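# Load an aluminum blank into the vise, tidy the other parts

## Task

Put one plain gray aluminum blank flat across the two low bars inside the open vise, keeping both loose bars standing. Push its long side against the fixed jaw (the end block without hoses) and its short end against the work stop (the short rod between the jaws). Place every finished part flat in the black outfeed tray with its pocket facing up. Every other blank, aluminum or brass, must finish entirely on the infeed plate (the plate with short pins), not stacked on another blank and not resting on the pins. Each blank must finish either in the same orientation it started in on the plate or flipped upside down.

## Robot and tools

Robot: two Franka FR3 arms, left_arm and right_arm, each with a Robotiq 140 gripper and a wrist camera. The left gripper's fingers can fold. A part held in the quarter of each pad closest to the fingertip is squeezed normally. A part held nearer the palm may be held loosely, not at all, or too hard, and may slip free later. Pressing the left fingertips straight into a surface folds them easily, unless the gripper is fully closed. The right gripper's fingers are rigid.

Frames: the scene frame has its origin at table height midway between the nominal bases, +z up and +x out over the table, with left_arm on the +y side. Hand positions (metres) and quaternions (wxyz) in results are given in each arm's own base frame. Calibrated bases in scene frame: left_arm at (+0.008, +0.343, +0.030), right_arm at (+0.048, -0.439, +0.030), both level with z up. end_effector_position is the point between the closed pads. The fingers point along gripper +z and open along y. Fingertips extend about 33 mm beyond that point at gaps up to 40 mm, and about 9 mm when fully open. Reported poses can be a few cm off.

Row format (used by every tool that moves the arms): a single list of 20 numbers, each in [-1, 1]. The first 10 are left_arm: 7 joint values, then gripper position, force_limit, speed. The next 10 are the same for right_arm. Joint order within each arm: elbow, waist, upper arm roll, shoulder, wrist pitch, forearm roll, wrist roll. Joint values are offsets, not poses. They are measured from the Joint targets at the start of the action. 1.0 equals 1.632 rad for the waist, shoulder, upper arm roll and elbow, 3.472 rad for the forearm roll, 2.955 rad for the wrist pitch, and 4.439 rad for the wrist roll. Joint ranges in rad: waist and upper arm roll ±2.901, shoulder ±1.836, elbow -3.077 to -0.117, forearm roll ±2.876, wrist pitch 0.440 to 4.622, wrist roll ±3.051. Asking for more than 0.018 rad past a range end refuses the action for both arms. Stay more than 0.05 rad inside the ends, or the arm can torque-fault.

Gripper numbers are absolute. position +1 is fully open (140 mm), the pads meet near -0.8, and -1 closes until blocked. force_limit ranges from about 14 N per pad at -1 to 58 N at +1. Faster closes grip harder. speed ranges from about 30 mm/s at -1 to 250 mm/s at +1. To keep a gripper unchanged, resend its last three numbers, because 0 is a real command.

Tools:
- execute_actions(actions, cameras): actions is a list of actions. Each action is a table of up to 15 rows, with one row per 1/30 s step. A short table repeats its last row until 15 steps have passed. An empty list just reports state.
- move(target, speed, blend, blocking, cameras): target is one row or up to 15 rows. Every row's joint offsets count from the same current Joint targets. speed is the rad/s of the joint that travels farthest (0.01 to 5.26, default 0.5). blend in rad rounds corners between targets. The path does not avoid obstacles. The result adds a move: line (done, off_target, moving, held, fault) and may add limits=held.
- wait(seconds 0 to 10), stop(), zoom_image(camera, region [x0,y0,x1,y1], max 504x504 px), clear_fault(arm), read_manual(section), finished_scene(scene 1 or 2).

Results: Joint positions, velocities and targets, listed per arm in the joint order above. object_status values: 0 moving, 2 closed on something (a good grip), 3 reached the commanded position or the pads met. position_measured counts run from 3 (open) to 230 (pads meet). Also reported: joint torques, external torques, flange force in gripper axes, step readings, Tool commands, and lines such as "joint sent to its limit" or "joint command not followed". Cameras: cam_high is fixed overhead, plus cam_left_wrist and cam_right_wrist, each 896x504.

Gripping: send position -1 and check that object_status reads 2. To tighten, raise force_limit and nudge position (for example -1 to -0.98). To loosen, open and then close slowly.

Cautions: a torque fault happens when a joint's contact torque passes its load limit (35, 35, 32, 30, 12, 12, 12 N m, listed from waist to wrist roll). A force fault happens at 40 N of outside force, and the weight of a held part counts toward this. Overspeed and passing a range end also cause faults. A faulted arm stays stopped until clear_fault is called. Let go of anything that pins the arm before moving it. Long stretched-out holds or pushing against unreachable poses overheat the motors and set the brakes for 30 to 60 s. Do not knock parts off the table, drop them, release them while moving, hit things hard, squeeze a part that is still resting on something, or let the grippers clash with each other. To end a push, command the Joint targets back past the measured positions. Loose parts may occasionally be nudged by outside disturbances.

Each tool is called after ">>>" in YAML: its name, and indented under it one key for each argument.

## Session

>>> execute_actions:
  actions: []

Scene clock: 0.00 s.
left_arm: end_effector_position=(+0.1773, -0.2225, +0.2984) position_measured=3 object_status=3 end_effector_quat_wxyz=(-0.304, -0.357, +0.865, -0.182) | right_arm: end_effector_position=(+0.4602, +0.5841, +0.3235) position_measured=3 object_status=3 end_effector_quat_wxyz=(-0.361, +0.915, -0.176, -0.039)
Joint names: [elbow, waist, upper arm roll, shoulder, wrist pitch, forearm roll, wrist roll]
Joint positions: left_arm=[-2.711 -0.571 0.324 -0.837 1.675 -0.458 0.514] | right_arm=[-1.901 0.775 0.008 0.132 2.481 0.795 -0.941]
Joint velocities: within noise
Joint torques (N m): no reading
External joint torques (N m): no reading
Flange force (N): no reading
Joint targets: left_arm=[-2.711 -0.571 0.324 -0.837 1.675 -0.458 0.514] | right_arm=[-1.901 0.775 0.008 0.132 2.481 0.795 -0.941]
Tool commands: left_gripper/position=+1.0 left_gripper/force_limit=+1.0 left_gripper/speed=+1.0 right_gripper/position=+1.0 right_gripper/force_limit=+1.0 right_gripper/speed=+1.0

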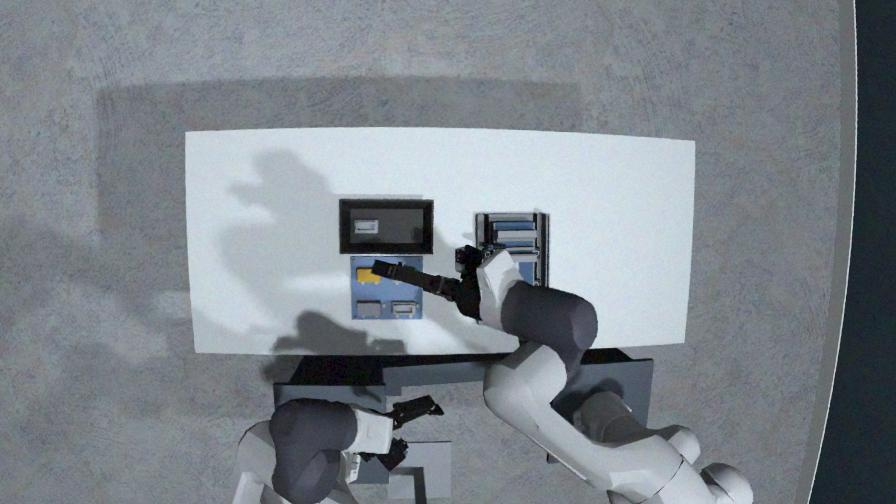

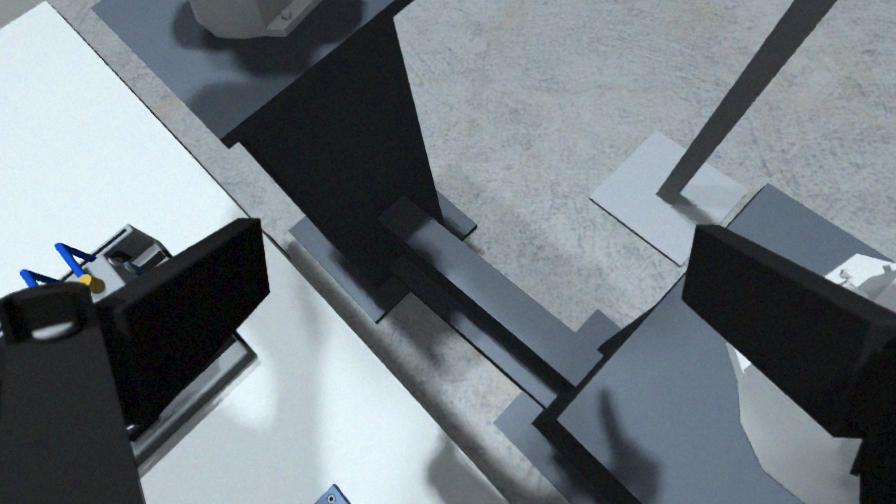

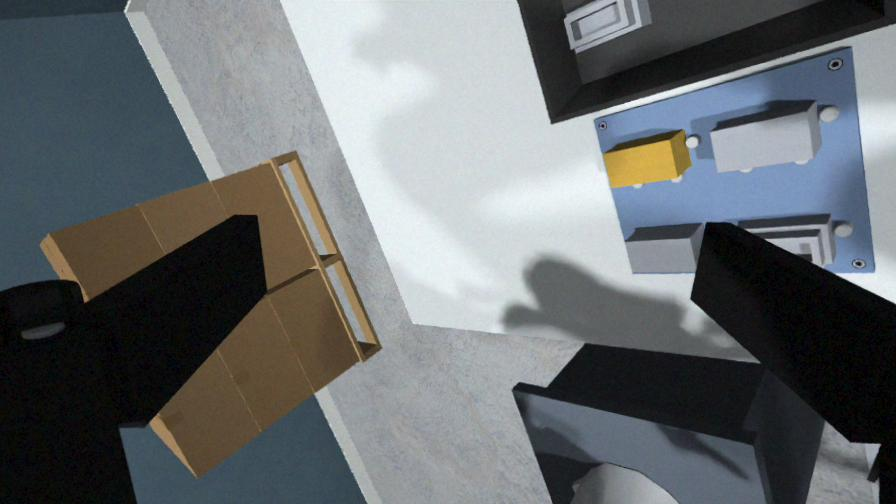

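>>> zoom_image:
  camera: "cam_high"
  region: [330, 190, 560, 330]

>>> zoom_image:
  camera: "cam_right_wrist"
  region: [500, 0, 896, 290]

>>> zoom_image:
  camera: "cam_left_wrist"
  region: [0, 200, 360, 504]

Scaled by 2.191 from the camera's 896x504 image, which has a finer 1280x720 frame.

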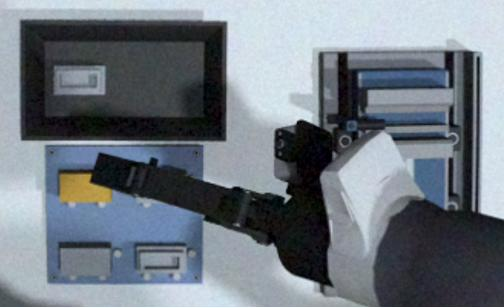

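Scaled by 1.273 from the camera's 896x504 image, which has a finer 1280x720 frame.

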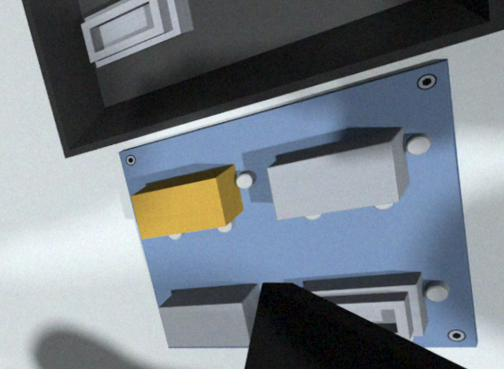

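Scaled by 1.400 from the camera's 896x504 image, which has a finer 1280x720 frame.

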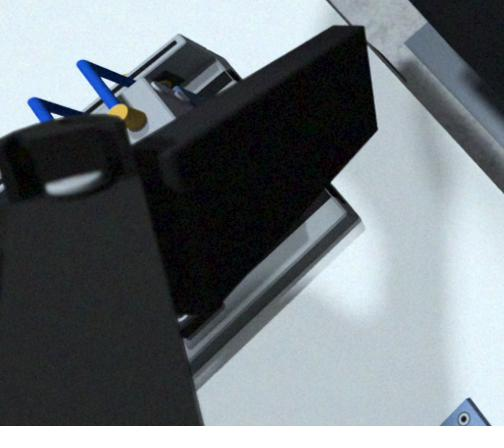

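>>> move:
  target: [0.182, 0.123, -0.1985, 0.1655, 0.058, 0.132, 0.238, 1, 1, 1, -0.236, -0.157, -0.005, -0.428, -0.2575, -0.229, 0.566, 1, 1, 1]
  speed: 2.0

Scene clock: 50.00 s.
left_arm: end_effector_position=(+0.3525, -0.1380, +0.3000) position_measured=3 object_status=3 end_effector_quat_wxyz=(-0.001, +0.182, +0.983, -0.002) | right_arm: end_effector_position=(+0.3310, +0.1907, +0.3510) position_measured=3 object_status=3 end_effector_quat_wxyz=(+0.002, -0.259, +0.966, +0.002)
Joint names: [elbow, waist, upper arm roll, shoulder, wrist pitch, forearm roll, wrist roll]
Joint positions: left_arm=[-2.415 -0.371 0.001 -0.569 1.844 -0.004 1.567] | right_arm=[-2.284 0.52 0.001 -0.566 1.724 0.003 1.567]
Joint velocities: left_arm=[within noise] | right_arm=[0 0 0.001 -0.001 -0.001 0 0.007]
Joint torques (N m): left_arm=[25 0.93 -0.05 -12.33 2.72 1.17 0.2] | right_arm=[25.69 -0.74 0.15 -12.94 2.17 0.44 0.1]
External joint torques (N m): left_arm=[0.46 1.01 0.61 0.24 0.3 0.4 0.2] | right_arm=[1.14 -0.74 0.67 -0.21 -0.27 -0.36 0.1]
Flange force (N): left_arm=[-2.2 2.4 -0.3] | right_arm=[-1.8 0.4 -3.7]
Joint targets: left_arm=[-2.414 -0.370 0.000 -0.567 1.846 0.001 1.571] | right_arm=[-2.286 0.518 0.000 -0.567 1.720 0.000 1.572]
move: done
camera_calibration:
cam_left_wrist: T_world_to_cam=[[0.358252, 0.93362, -0.0031217, 0.0105571], [0.879543, -0.336377, 0.336535, -0.449314], [0.313145, -0.12331, -0.941666, 0.297959], [0, 0, 0, 1]] pos_world=[0.298104, -0.124254, 0.431821]
cam_right_wrist: T_world_to_cam=[[-0.514905, 0.857233, -0.00494797, 0.0180933], [0.801568, 0.4835, 0.351735, -0.476899], [0.303911, 0.177144, -0.936086, 0.329675], [0, 0, 0, 1]] pos_world=[0.291391, 0.15667, 0.476436]

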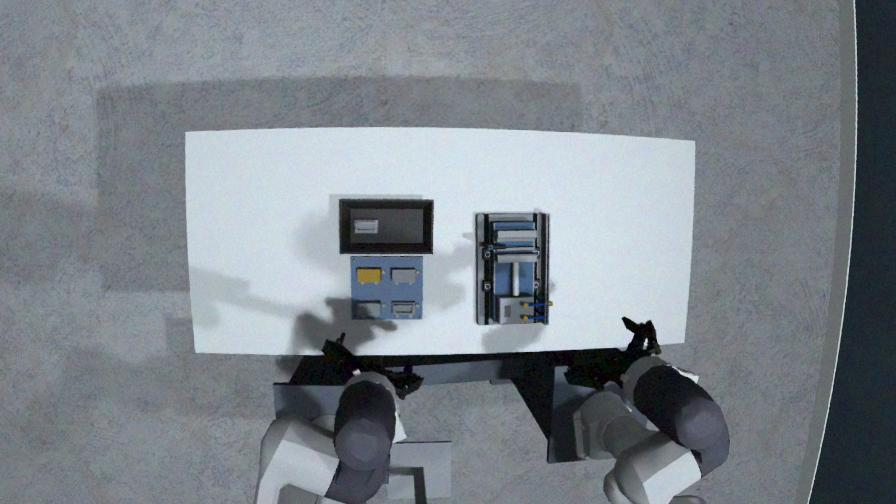

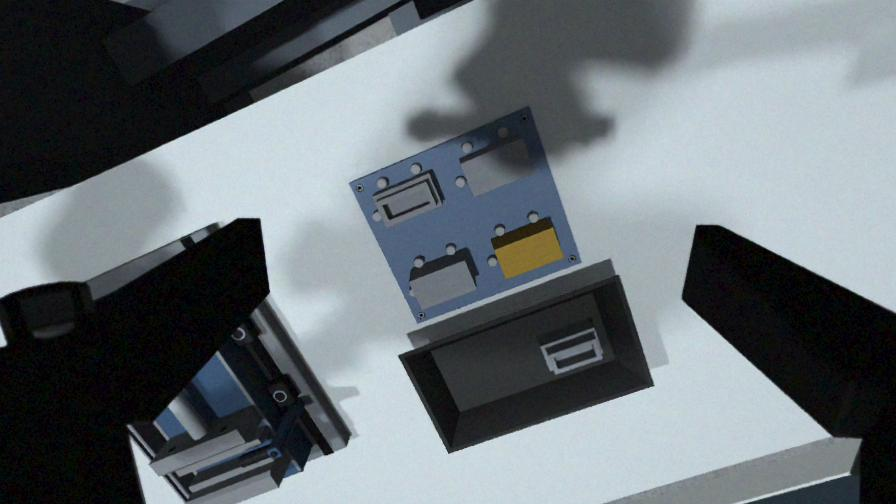

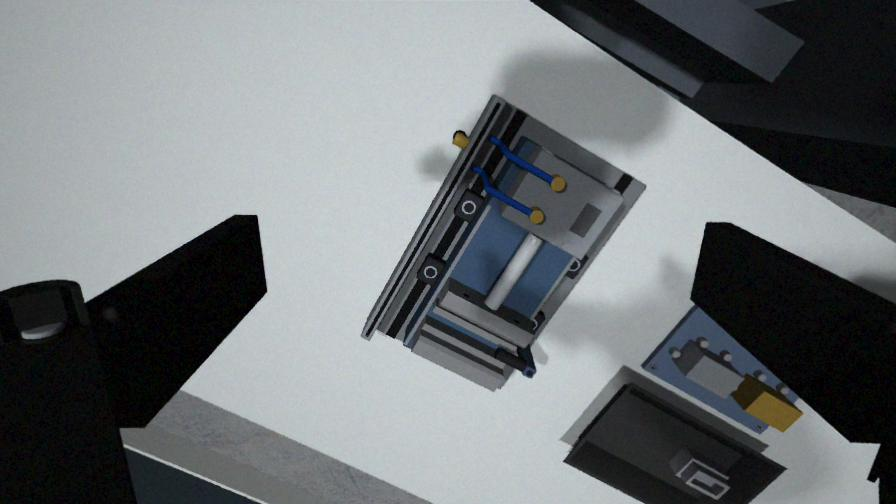

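>>> zoom_image:
  camera: "cam_high"
  region: [465, 200, 565, 330]

>>> zoom_image:
  camera: "cam_right_wrist"
  region: [350, 220, 570, 400]

>>> zoom_image:
  camera: "cam_left_wrist"
  region: [340, 90, 660, 460]

>>> zoom_image:
  camera: "cam_high"
  region: [335, 195, 440, 325]

Scaled by 3.877 from the camera's 896x504 image, which has a finer 1280x720 frame.

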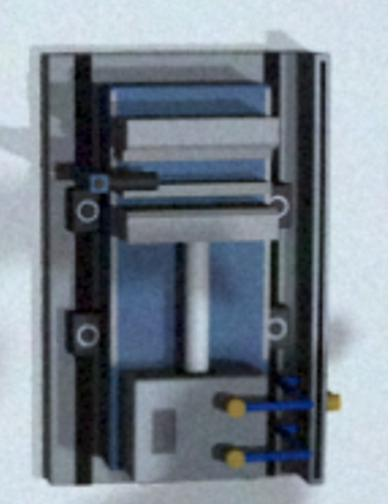

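Scaled by 2.291 from the camera's 896x504 image, which has a finer 1280x720 frame.

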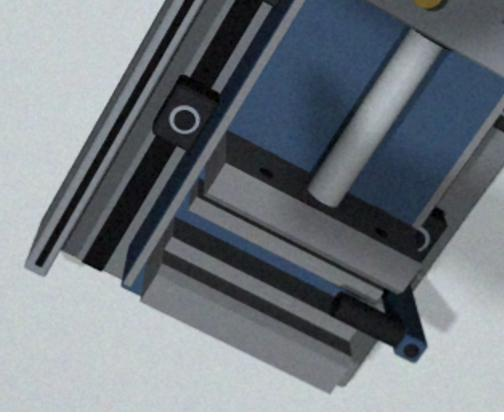

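Scaled by 1.362 from the camera's 896x504 image, which has a finer 1280x720 frame.

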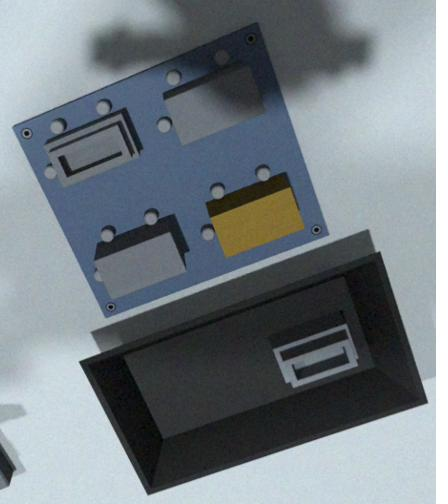

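Scaled by 3.877 from the camera's 896x504 image, which has a finer 1280x720 frame.

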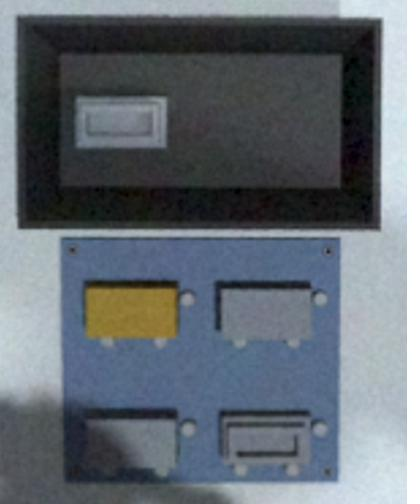

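>>> move:
  target: [-0.0888, -0.0637, 0, 0.1832, 0.1504, 0, 0.244, 0.2, 1, 0, 0.0963, 0.0202, 0, 0.3838, 0.1584, 0, 0.1239, 1, 1, 1]
  speed: 1.2

Scene clock: 119.33 s.
left_arm: end_effector_position=(+0.3801, -0.1946, +0.1508) position_measured=104 object_status=3 end_effector_quat_wxyz=(+0.001, +0.699, +0.715, -0.001) | right_arm: end_effector_position=(+0.4668, +0.2870, +0.1689) position_measured=3 object_status=3 end_effector_quat_wxyz=(-0.003, -0.001, +1.000, -0.001)
Joint names: [elbow, waist, upper arm roll, shoulder, wrist pitch, forearm roll, wrist roll]
Joint positions: left_arm=[-2.558 -0.472 0.001 -0.27 2.288 -0.003 2.649] | right_arm=[-2.13 0.55 0.001 0.06 2.184 0.003 2.118]
Joint velocities: left_arm=[-0.001 0 0.001 0 0 0 0.006] | right_arm=[within noise]
Joint torques (N m): left_arm=[22.38 0.13 0.41 -20.5 2.77 1.01 0.14] | right_arm=[25.06 0.08 0.72 -32.86 2.61 0.4 0.19]
External joint torques (N m): left_arm=[0.02 0.25 0.83 0.31 0.32 0.32 0.14] | right_arm=[1.59 0.16 0.74 0.77 0.17 -0.32 0.2]
Flange force (N): left_arm=[1.1 1.8 1.5] | right_arm=[-6.0 5.1 -0.6]
Joint targets: left_arm=[-2.559 -0.474 0.000 -0.268 2.291 0.001 2.654] | right_arm=[-2.129 0.551 0.000 0.059 2.188 0.000 2.122]
move: done
camera_calibration:
cam_left_wrist: T_world_to_cam=[[0.999755, 0.0221404, -0.0000950665, -0.368691], [0.0208467, -0.939873, 0.340889, -0.234111], [0.00745805, -0.340807, -0.940104, 0.215449], [0, 0, 0, 1]] pos_world=[0.371874, -0.138445, 0.282315]
cam_right_wrist: T_world_to_cam=[[-0.0186628, 0.999791, -0.00838988, -0.267383], [0.939946, 0.0204048, 0.340713, -0.498047], [0.340813, -0.00152738, -0.94013, 0.135684], [0, 0, 0, 1]] pos_world=[0.416904, 0.277696, 0.295008]

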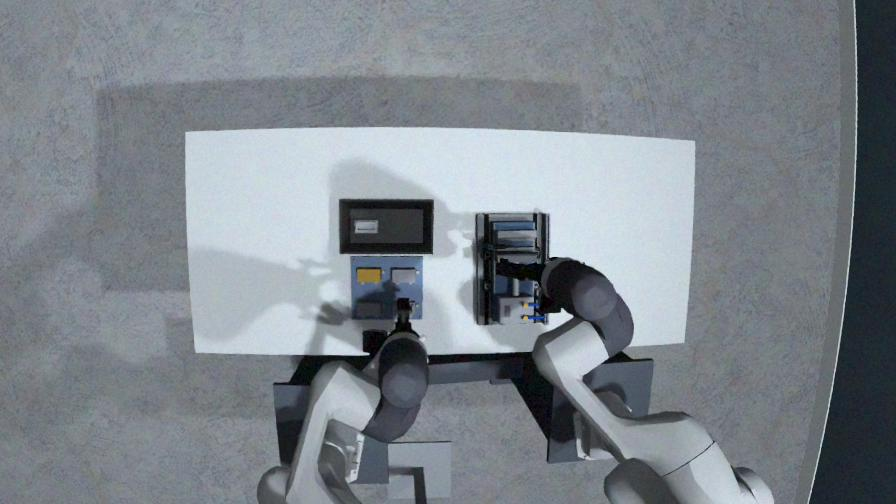

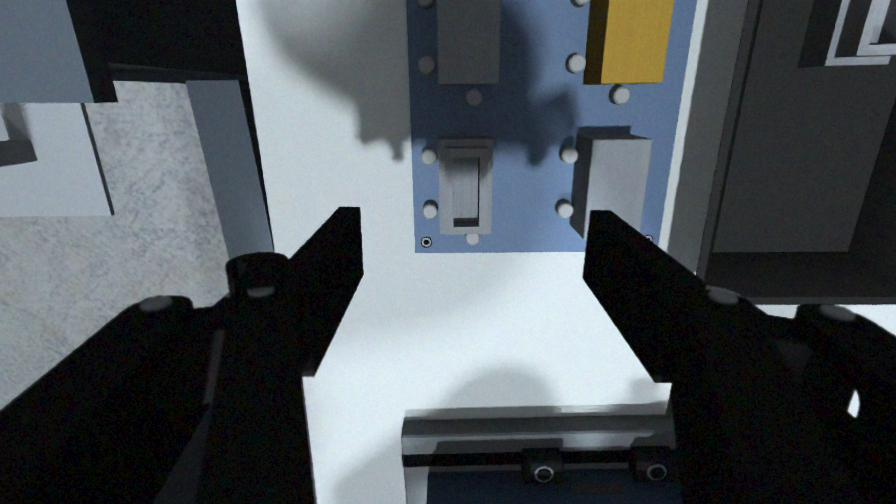

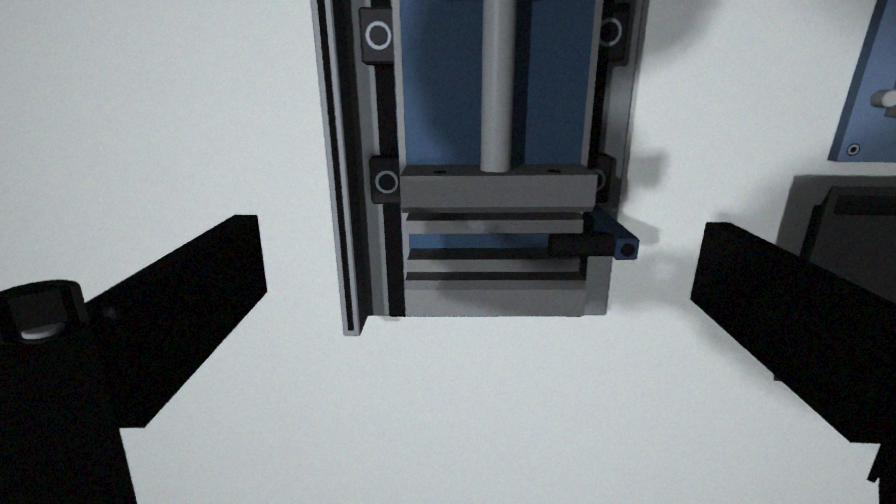

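>>> zoom_image:
  camera: "cam_right_wrist"
  region: [380, 150, 660, 330]

>>> zoom_image:
  camera: "cam_left_wrist"
  region: [400, 70, 680, 260]

Scaled by 1.800 from the camera's 896x504 image, which has a finer 1280x720 frame.

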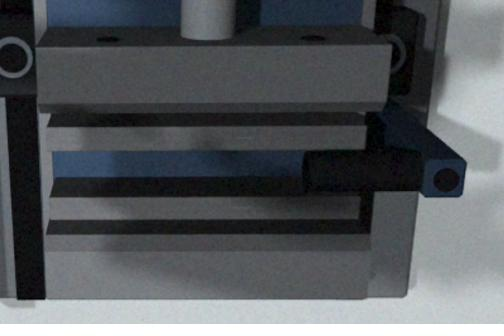

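Scaled by 1.800 from the camera's 896x504 image, which has a finer 1280x720 frame.

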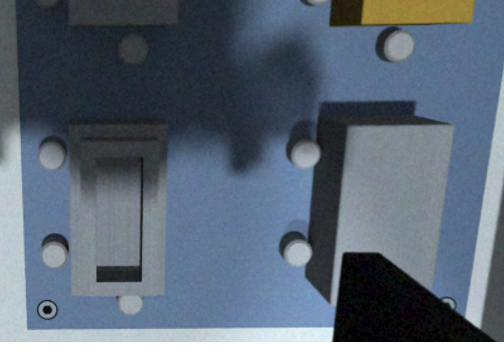

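>>> zoom_image:
  camera: "cam_left_wrist"
  region: [415, 120, 515, 250]

>>> zoom_image:
  camera: "cam_left_wrist"
  region: [780, 0, 896, 90]

Scaled by 3.877 from the camera's 896x504 image, which has a finer 1280x720 frame.

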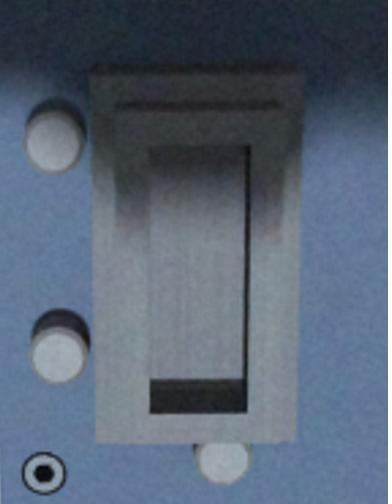

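Scaled by 4.345 from the camera's 896x504 image, which has a finer 1280x720 frame.

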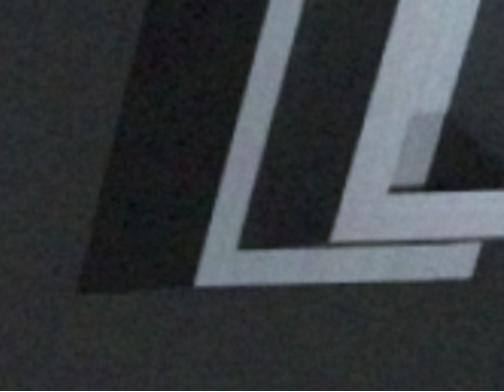

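>>> move:
  target:
    - [-0.0396, -0.0022, 0, 0.1903, 0.127, 0, -0.0007, -0.08, -0.05, 0, -0.0313, 0, 0, 0.0426, 0.0408, 0, 0, 1, 1, 1]
    - [-0.0396, -0.0022, 0, 0.1903, 0.127, 0, -0.0007, -1, -0.05, -1, -0.0313, 0, 0, 0.0426, 0.0408, 0, 0, 1, 1, 1]
  speed: 0.45

Scene clock: 178.83 s.
left_arm: end_effector_position=(+0.3849, -0.1984, +0.0237) position_measured=181 object_status=0 end_effector_quat_wxyz=(+0.000, +0.701, +0.713, -0.001) | right_arm: end_effector_position=(+0.4681, +0.2878, +0.1205) position_measured=3 object_status=3 end_effector_quat_wxyz=(-0.001, +0.000, +1.000, +0.000)
Joint names: [elbow, waist, upper arm roll, shoulder, wrist pitch, forearm roll, wrist roll]
Joint positions: left_arm=[-2.623 -0.476 0.001 0.041 2.664 -0.003 2.651] | right_arm=[-2.179 0.55 0.001 0.128 2.305 0.003 2.119]
Joint velocities: within noise
Joint torques (N m): left_arm=[16.85 0.13 0.65 -24.95 2.8 0.73 -0.05] | right_arm=[23.47 0.1 0.88 -34.07 2.63 0.35 0.15]
External joint torques (N m): left_arm=[-0.62 0.29 0.75 1.8 0.35 0.3 -0.05] | right_arm=[1.14 0.03 0.68 0.66 0.2 -0.29 0.15]
Flange force (N): left_arm=[0.0 2.2 6.2] | right_arm=[-4.4 3.7 0.5]
Joint targets: left_arm=[-2.623 -0.477 0.000 0.042 2.666 0.001 2.651] | right_arm=[-2.180 0.551 0.000 0.129 2.309 0.000 2.122]
move: done
camera_calibration:
cam_left_wrist: T_world_to_cam=[[0.999849, 0.0173627, -0.0000557603, -0.374449], [0.0163492, -0.940394, 0.339693, -0.192789], [0.00584555, -0.339643, -0.940536, 0.0955308], [0, 0, 0, 1]] pos_world=[0.376986, -0.14235, 0.155318]
cam_right_wrist: T_world_to_cam=[[-0.0174391, 0.999825, -0.00674917, -0.269307], [0.93884, 0.0186965, 0.343845, -0.482204], [0.343911, -0.00034003, -0.939002, 0.0877846], [0, 0, 0, 1]] pos_world=[0.417826, 0.278305, 0.246416]

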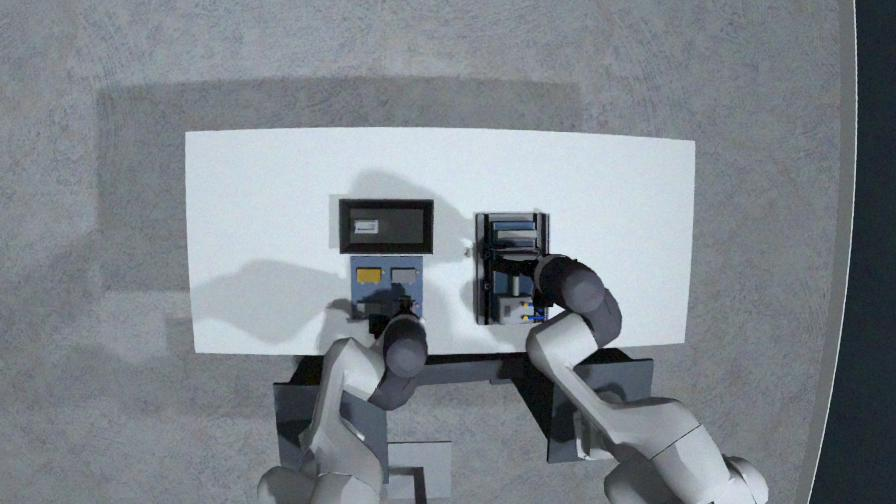

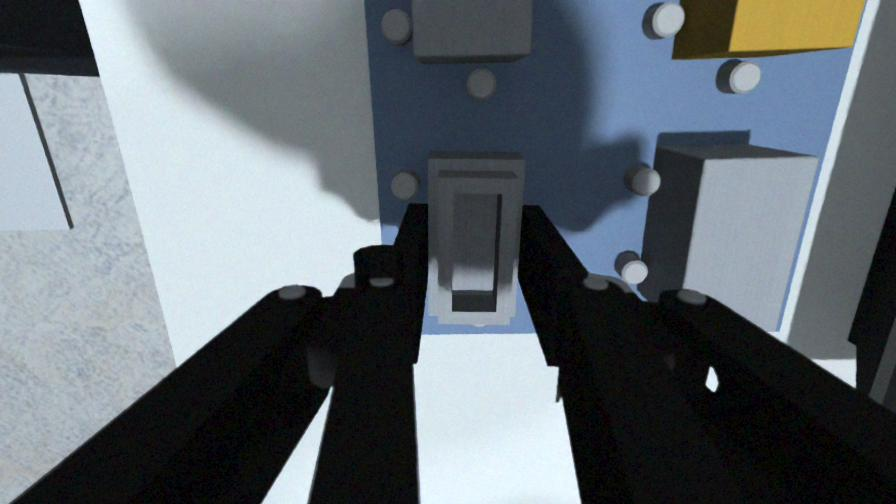

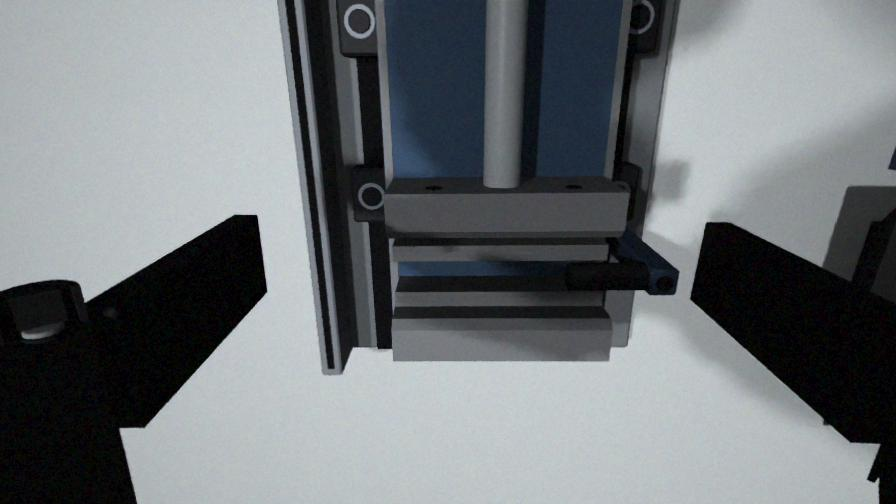

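>>> move:
  target:
    - [0.0308, 0, 0, -0.1449, -0.0973, 0, 0, -1, -0.05, -1, 0, 0, 0, 0, 0, 0, 0, 1, 1, 1]
    - [0.5247, 0.1142, 0, 0.2261, -0.1652, 0, 0.0421, -1, -0.05, -1, 0, 0, 0, 0, 0, 0, 0, 1, 1, 1]
  speed: [0.5, 1.0]
  blend: [0.1, 0]

>>> zoom_image:
  camera: "cam_left_wrist"
  region: [250, 60, 650, 400]

>>> zoom_image:
  camera: "cam_right_wrist"
  region: [370, 150, 690, 380]

Scene clock: 199.20 s.
left_arm: end_effector_position=(+0.6240, -0.1875, +0.1186) position_measured=181 object_status=2 end_effector_quat_wxyz=(+0.000, +0.700, +0.714, -0.001) | right_arm: end_effector_position=(+0.4682, +0.2878, +0.1205) position_measured=3 object_status=3 end_effector_quat_wxyz=(-0.001, +0.000, +1.000, +0.000)
Joint names: [elbow, waist, upper arm roll, shoulder, wrist pitch, forearm roll, wrist roll]
Joint positions: left_arm=[-1.769 -0.292 0.001 0.411 2.179 -0.003 2.833] | right_arm=[-2.179 0.55 0.001 0.128 2.305 0.003 2.119]
Joint velocities: left_arm=[0.001 0.001 0.002 0 -0.001 0 0.005] | right_arm=[within noise]
Joint torques (N m): left_arm=[24.41 0.4 0.83 -44.66 2.48 1.03 0.01] | right_arm=[23.61 0.03 0.88 -34.09 2.58 0.4 0.08]
External joint torques (N m): left_arm=[1.16 0.36 0.35 -0.43 0.03 0.27 0.01] | right_arm=[1.36 -0.01 0.71 0.55 0.16 -0.25 0.08]
Flange force (N): left_arm=[-0.7 3.9 -1.5] | right_arm=[-5.0 3.9 0.1]
Joint targets: left_arm=[-1.767 -0.291 0.000 0.411 2.178 0.001 2.838] | right_arm=[-2.180 0.551 0.000 0.129 2.309 0.000 2.122]
move: done
camera_calibration:
cam_left_wrist: T_world_to_cam=[[0.999825, 0.0187024, -0.00107836, -0.613244], [0.0179532, -0.940156, 0.340271, -0.219819], [0.00535005, -0.340231, -0.940327, 0.187359], [0, 0, 0, 1]] pos_world=[0.61608, -0.131449, 0.250315]
cam_right_wrist: T_world_to_cam=[[-0.0173763, 0.999827, -0.00662503, -0.269365], [0.938765, 0.0185949, 0.344057, -0.482198], [0.34412, -0.000240908, -0.938926, 0.0876509], [0, 0, 0, 1]] pos_world=[0.417828, 0.278306, 0.246417]

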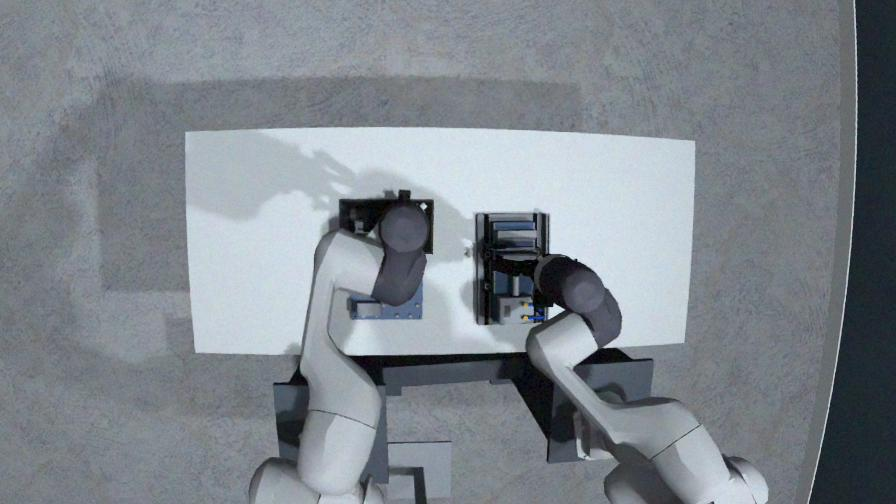

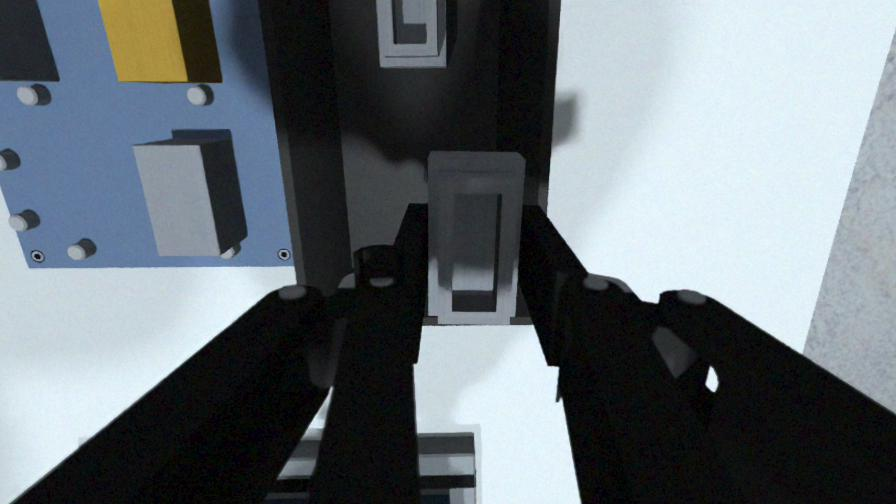

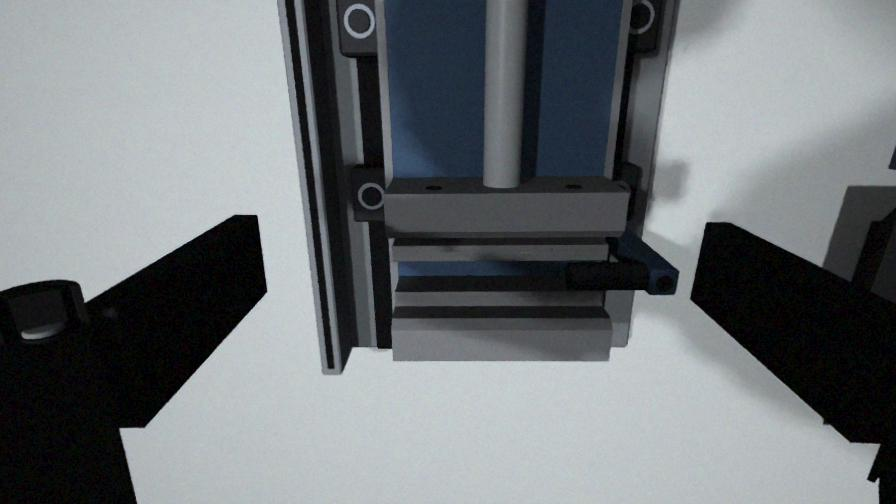

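Scaled by 1.260 from the camera's 896x504 image, which has a finer 1280x720 frame.

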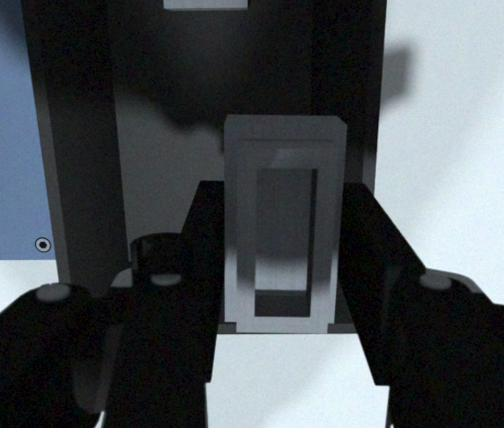

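Scaled by 1.575 from the camera's 896x504 image, which has a finer 1280x720 frame.

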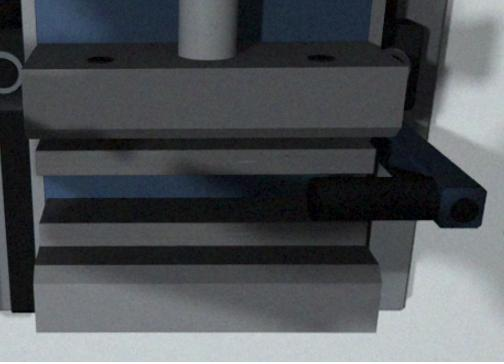

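>>> move:
  target:
    - [-0.0789, -0.0063, 0, 0.0052, 0.0465, 0, -0.0024, -1, -0.05, -1, 0, 0, 0, -0.06, -0.036, 0, 0, 0, 1, 0]
    - [-0.086, -0.0063, 0, 0.05, 0.0751, 0, -0.0024, -1, -0.05, -1, 0, 0, 0, -0.12, -0.072, 0, 0, 0, 1, 0]
  speed: [0.5, 0.1]
  cameras: ["cam_left_wrist"]

Scene clock: 229.87 s.
left_arm: end_effector_position=(+0.6016, -0.1861, +0.0272) position_measured=181 object_status=2 end_effector_quat_wxyz=(-0.001, +0.702, +0.712, -0.001) | right_arm: end_effector_position=(+0.4405, +0.2710, +0.2067) position_measured=129 object_status=3 end_effector_quat_wxyz=(-0.006, +0.000, +1.000, -0.002)
Joint names: [elbow, waist, upper arm roll, shoulder, wrist pitch, forearm roll, wrist roll]
Joint positions: left_arm=[-1.907 -0.3 0.001 0.491 2.395 -0.003 2.83] | right_arm=[-2.179 0.55 0.001 -0.066 2.101 0.003 2.119]
Joint velocities: left_arm=[0 -0.001 0 -0.001 0.003 0 0] | right_arm=[0 0 0 -0.001 -0.004 -0.001 -0.001]
Joint torques (N m): left_arm=[21.26 0.12 0.93 -43.62 3.08 0.9 -0.21] | right_arm=[25.31 0.1 0.62 -29.4 2.14 0.5 0.07]
External joint torques (N m): left_arm=[0.13 0.35 0.6 0.73 0.64 0.27 -0.21] | right_arm=[1.47 0.24 0.83 0.13 -0.27 -0.25 0.07]
Flange force (N): left_arm=[-0.2 1.3 2.5] | right_arm=[-4.1 3.9 -2.8]
Joint targets: left_arm=[-1.907 -0.301 0.000 0.493 2.400 0.001 2.827] | right_arm=[-2.180 0.551 0.000 -0.067 2.096 0.000 2.122]
move: done
camera_calibration:
cam_left_wrist: T_world_to_cam=[[0.99991, 0.0132365, -0.00208227, -0.591985], [0.013157, -0.940486, 0.339577, -0.184097], [0.00253646, -0.339574, -0.940576, 0.103801], [0, 0, 0, 1]] pos_world=[0.59409, -0.130056, 0.158915]
Images, in order (width x height): cam_left_wrist 896x504.

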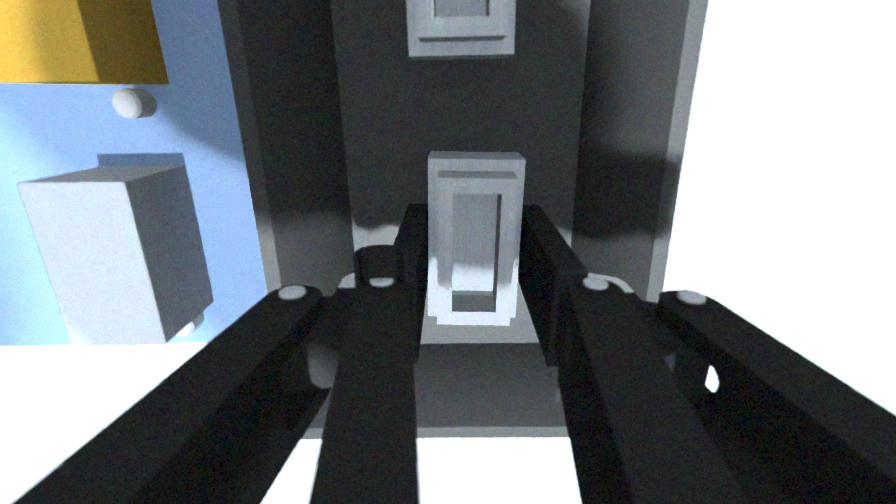

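>>> move:
  target:
    - [0, 0, 0, 0.0034, 0.0019, 0, 0, -1, -0.05, -1, 0, 0, 0, 0, 0, 0, 0, 0, 1, 0]
    - [0, 0, 0, 0.0034, 0.0019, 0, 0, -0.22, -0.05, -1, 0, 0, 0, 0, 0, 0, 0, 0, 1, 0]
    - [0.0165, 0, 0, -0.1275, -0.0795, 0, 0, -0.22, -0.05, -1, 0, 0, 0, 0, 0, 0, 0, 0, 1, 0]
    - [-0.2408, 0.3989, 0, -0.4859, -0.1354, 0, 0, -0.22, -0.05, -1, 0.4909, 0.2404, 0, 0.4395, -0.0226, 0, -0.2663, 0, 1, 0]
  speed: [0.1, 0.1, 0.4, 1.2]
  blend: [0, 0, 0.08, 0]

>>> zoom_image:
  camera: "cam_right_wrist"
  region: [300, 60, 600, 300]

Scene clock: 253.47 s.
left_arm: end_effector_position=(+0.4303, +0.1559, +0.2556) position_measured=157 object_status=3 end_effector_quat_wxyz=(+0.001, +0.439, +0.899, -0.001) | right_arm: end_effector_position=(+0.4243, +0.5899, +0.1196) position_measured=129 object_status=3 end_effector_quat_wxyz=(-0.001, +0.707, -0.707, -0.002)
Joint names: [elbow, waist, upper arm roll, shoulder, wrist pitch, forearm roll, wrist roll]
Joint positions: left_arm=[-2.299 0.348 0.001 -0.298 2.002 -0.003 2.83] | right_arm=[-1.38 0.945 0.001 0.651 2.033 0.003 0.945]
Joint velocities: left_arm=[within noise] | right_arm=[0.001 -0.002 0.001 0 -0.001 0.001 -0.004]
Joint torques (N m): left_arm=[24.2 0.92 0.18 -22.37 2.39 1.09 -0.19] | right_arm=[26.1 -0.56 1.1 -51.16 2.2 0.45 -0.2]
External joint torques (N m): left_arm=[-0.1 0.91 0.49 -0.54 -0.07 0.25 -0.18] | right_arm=[1.66 -0.77 0.4 0.77 -0.29 -0.24 -0.2]
Flange force (N): left_arm=[1.7 -1.6 -0.4] | right_arm=[-10.8 -9.1 -1.5]
Joint targets: left_arm=[-2.300 0.350 0.000 -0.300 2.000 0.001 2.827] | right_arm=[-1.379 0.944 0.000 0.650 2.029 0.000 0.940]
move: done
camera_calibration:
cam_left_wrist: T_world_to_cam=[[0.789175, 0.614168, 0.000613219, -0.428458], [0.577068, -0.741844, 0.341555, -0.21189], [0.210227, -0.269193, -0.939861, 0.334602], [0, 0, 0, 1]] pos_world=[0.390061, 0.196029, 0.387115]
cam_right_wrist: T_world_to_cam=[[-0.999825, -0.0174956, -0.00658577, 0.444757], [-0.0186941, 0.936478, 0.350228, -0.582233], [0.0000399724, 0.350289, -0.936641, 0.0409865], [0, 0, 0, 1]] pos_world=[0.433793, 0.538672, 0.245233]

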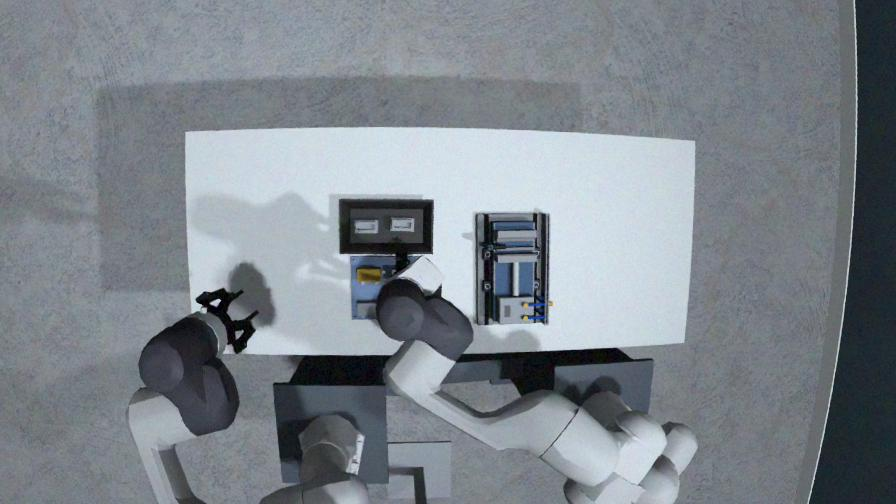

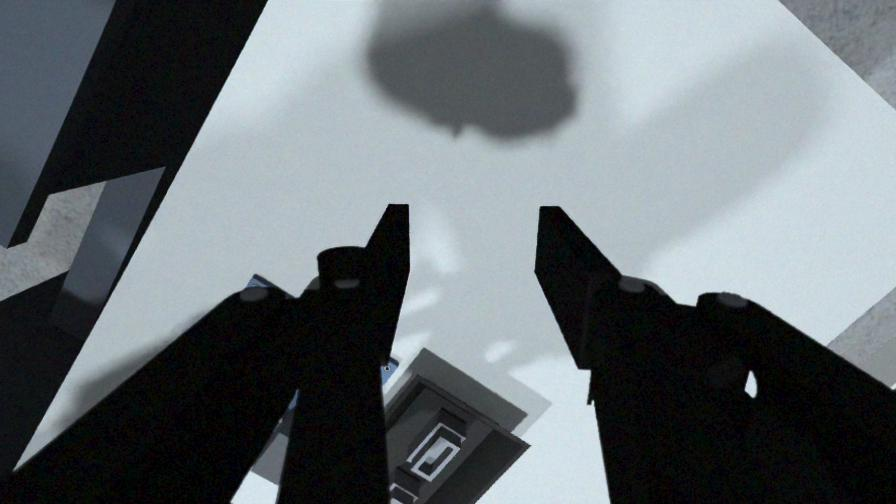

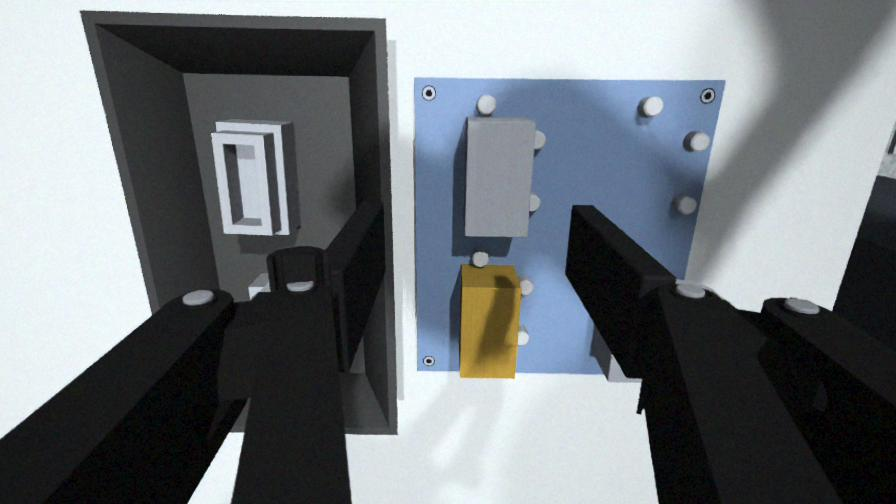

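Scaled by 1.680 from the camera's 896x504 image, which has a finer 1280x720 frame.

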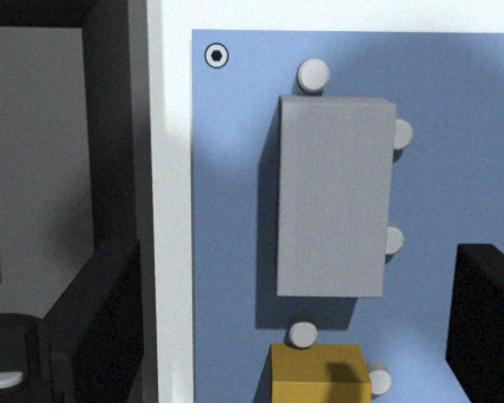

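>>> move:
  target:
    - [0, 0, 0, 0, 0, 0, 0, -0.22, -0.05, -1, -0.0589, 0.0104, 0, -0.0056, 0.0294, 0, 0.0018, -0.05, -0.05, 0]
    - [0, 0, 0, 0, 0, 0, 0, -0.22, -0.05, -1, -0.0736, 0.0104, 0, 0.0387, 0.062, 0, 0.0018, -0.05, -0.05, 0]
    - [0, 0, 0, 0, 0, 0, 0, -0.22, -0.05, -1, -0.0736, 0.0104, 0, 0.0387, 0.062, 0, 0.0018, -1, -0.05, -1]
    - [0, 0, 0, 0, 0, 0, 0, -0.22, -0.05, -1, -0.0052, 0.0104, 0, -0.0514, -0.0255, 0, 0.0018, -1, -0.05, -1]
    - [0, 0, 0, 0, 0, 0, 0, -0.22, -0.05, -1, -0.405, -0.2528, 0, -0.2952, 0.0606, 0, -0.0959, -1, -0.05, -1]
  speed: [0.4, 0.16, 0.2, 0.3, 0.8]
  blend: [0.02, 0, 0, 0.1, 0]
  cameras: ["cam_high", "cam_right_wrist"]

>>> zoom_image:
  camera: "cam_right_wrist"
  region: [300, 130, 660, 430]

Scene clock: 288.17 s.
left_arm: end_effector_position=(+0.4301, +0.1558, +0.2555) position_measured=157 object_status=3 end_effector_quat_wxyz=(+0.001, +0.439, +0.899, -0.001) | right_arm: end_effector_position=(+0.4987, +0.2918, +0.1476) position_measured=180 object_status=2 end_effector_quat_wxyz=(+0.004, +0.710, -0.704, -0.002)
Joint names: [elbow, waist, upper arm roll, shoulder, wrist pitch, forearm roll, wrist roll]
Joint positions: left_arm=[-2.3 0.348 0.001 -0.298 2.001 -0.003 2.83] | right_arm=[-2.039 0.531 -0.002 0.172 2.203 0.002 0.519]
Joint velocities: left_arm=[within noise] | right_arm=[0 0.002 0 0 0.001 -0.001 -0.006]
Joint torques (N m): left_arm=[24.39 0.9 0.28 -22.23 2.44 1.08 -0.17] | right_arm=[25.12 -0.32 1.14 -38.23 2.86 0.51 -0.27]
External joint torques (N m): left_arm=[0.04 0.95 0.66 -0.4 -0.02 0.24 -0.17] | right_arm=[1.85 -0.34 0.99 -1.11 0.36 -0.09 -0.27]
Flange force (N): left_arm=[1.7 -0.6 -0.4] | right_arm=[-1.7 -3.2 -2.5]
Joint targets: left_arm=[-2.300 0.350 0.000 -0.300 2.000 0.001 2.827] | right_arm=[-2.040 0.531 0.000 0.169 2.208 0.000 0.514]
move: done
camera_calibration:
cam_right_wrist: T_world_to_cam=[[-0.999665, -0.0258836, 0.000537338, 0.515462], [-0.0241221, 0.938768, 0.343705, -0.308547], [-0.00940076, 0.343576, -0.939078, 0.178625], [0, 0, 0, 1]] pos_world=[0.509525, 0.241625, 0.273515]
Images, in order (width x height): cam_high 896x504, cam_right_wrist 896x504.

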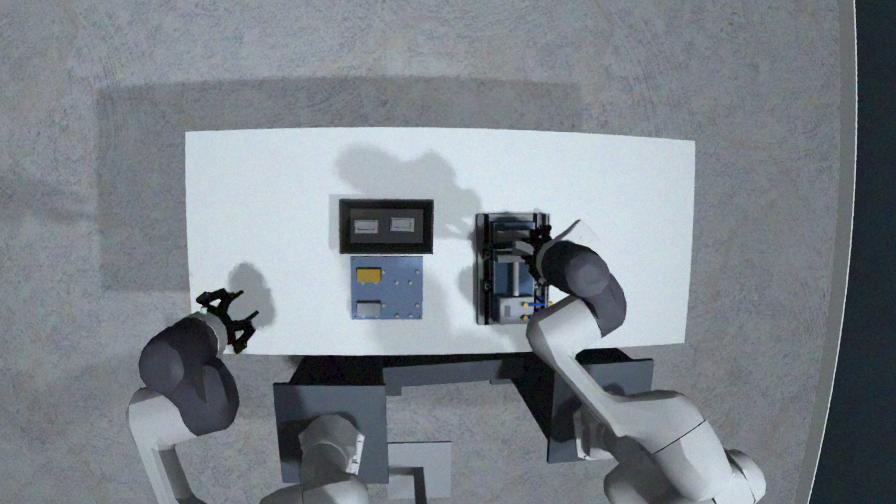

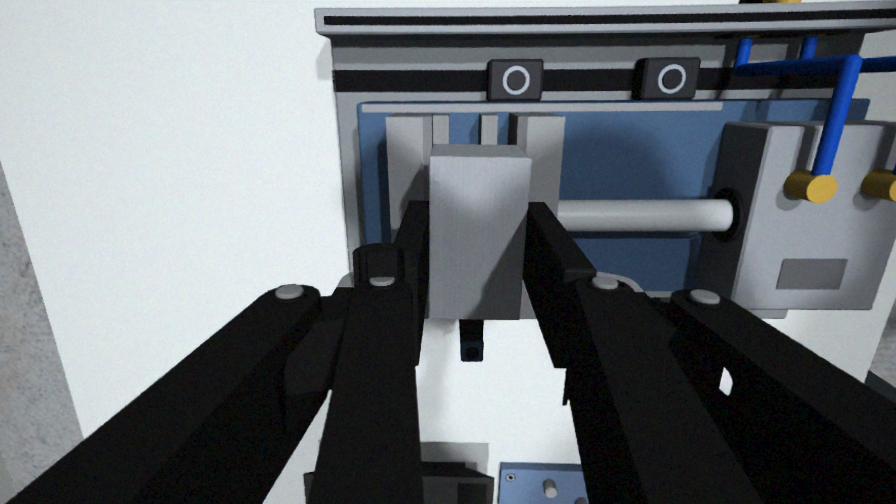

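Scaled by 1.400 from the camera's 896x504 image, which has a finer 1280x720 frame.

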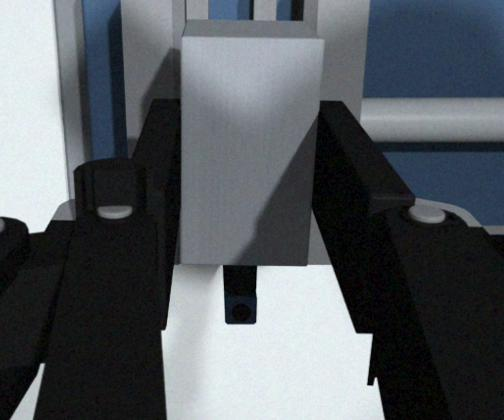

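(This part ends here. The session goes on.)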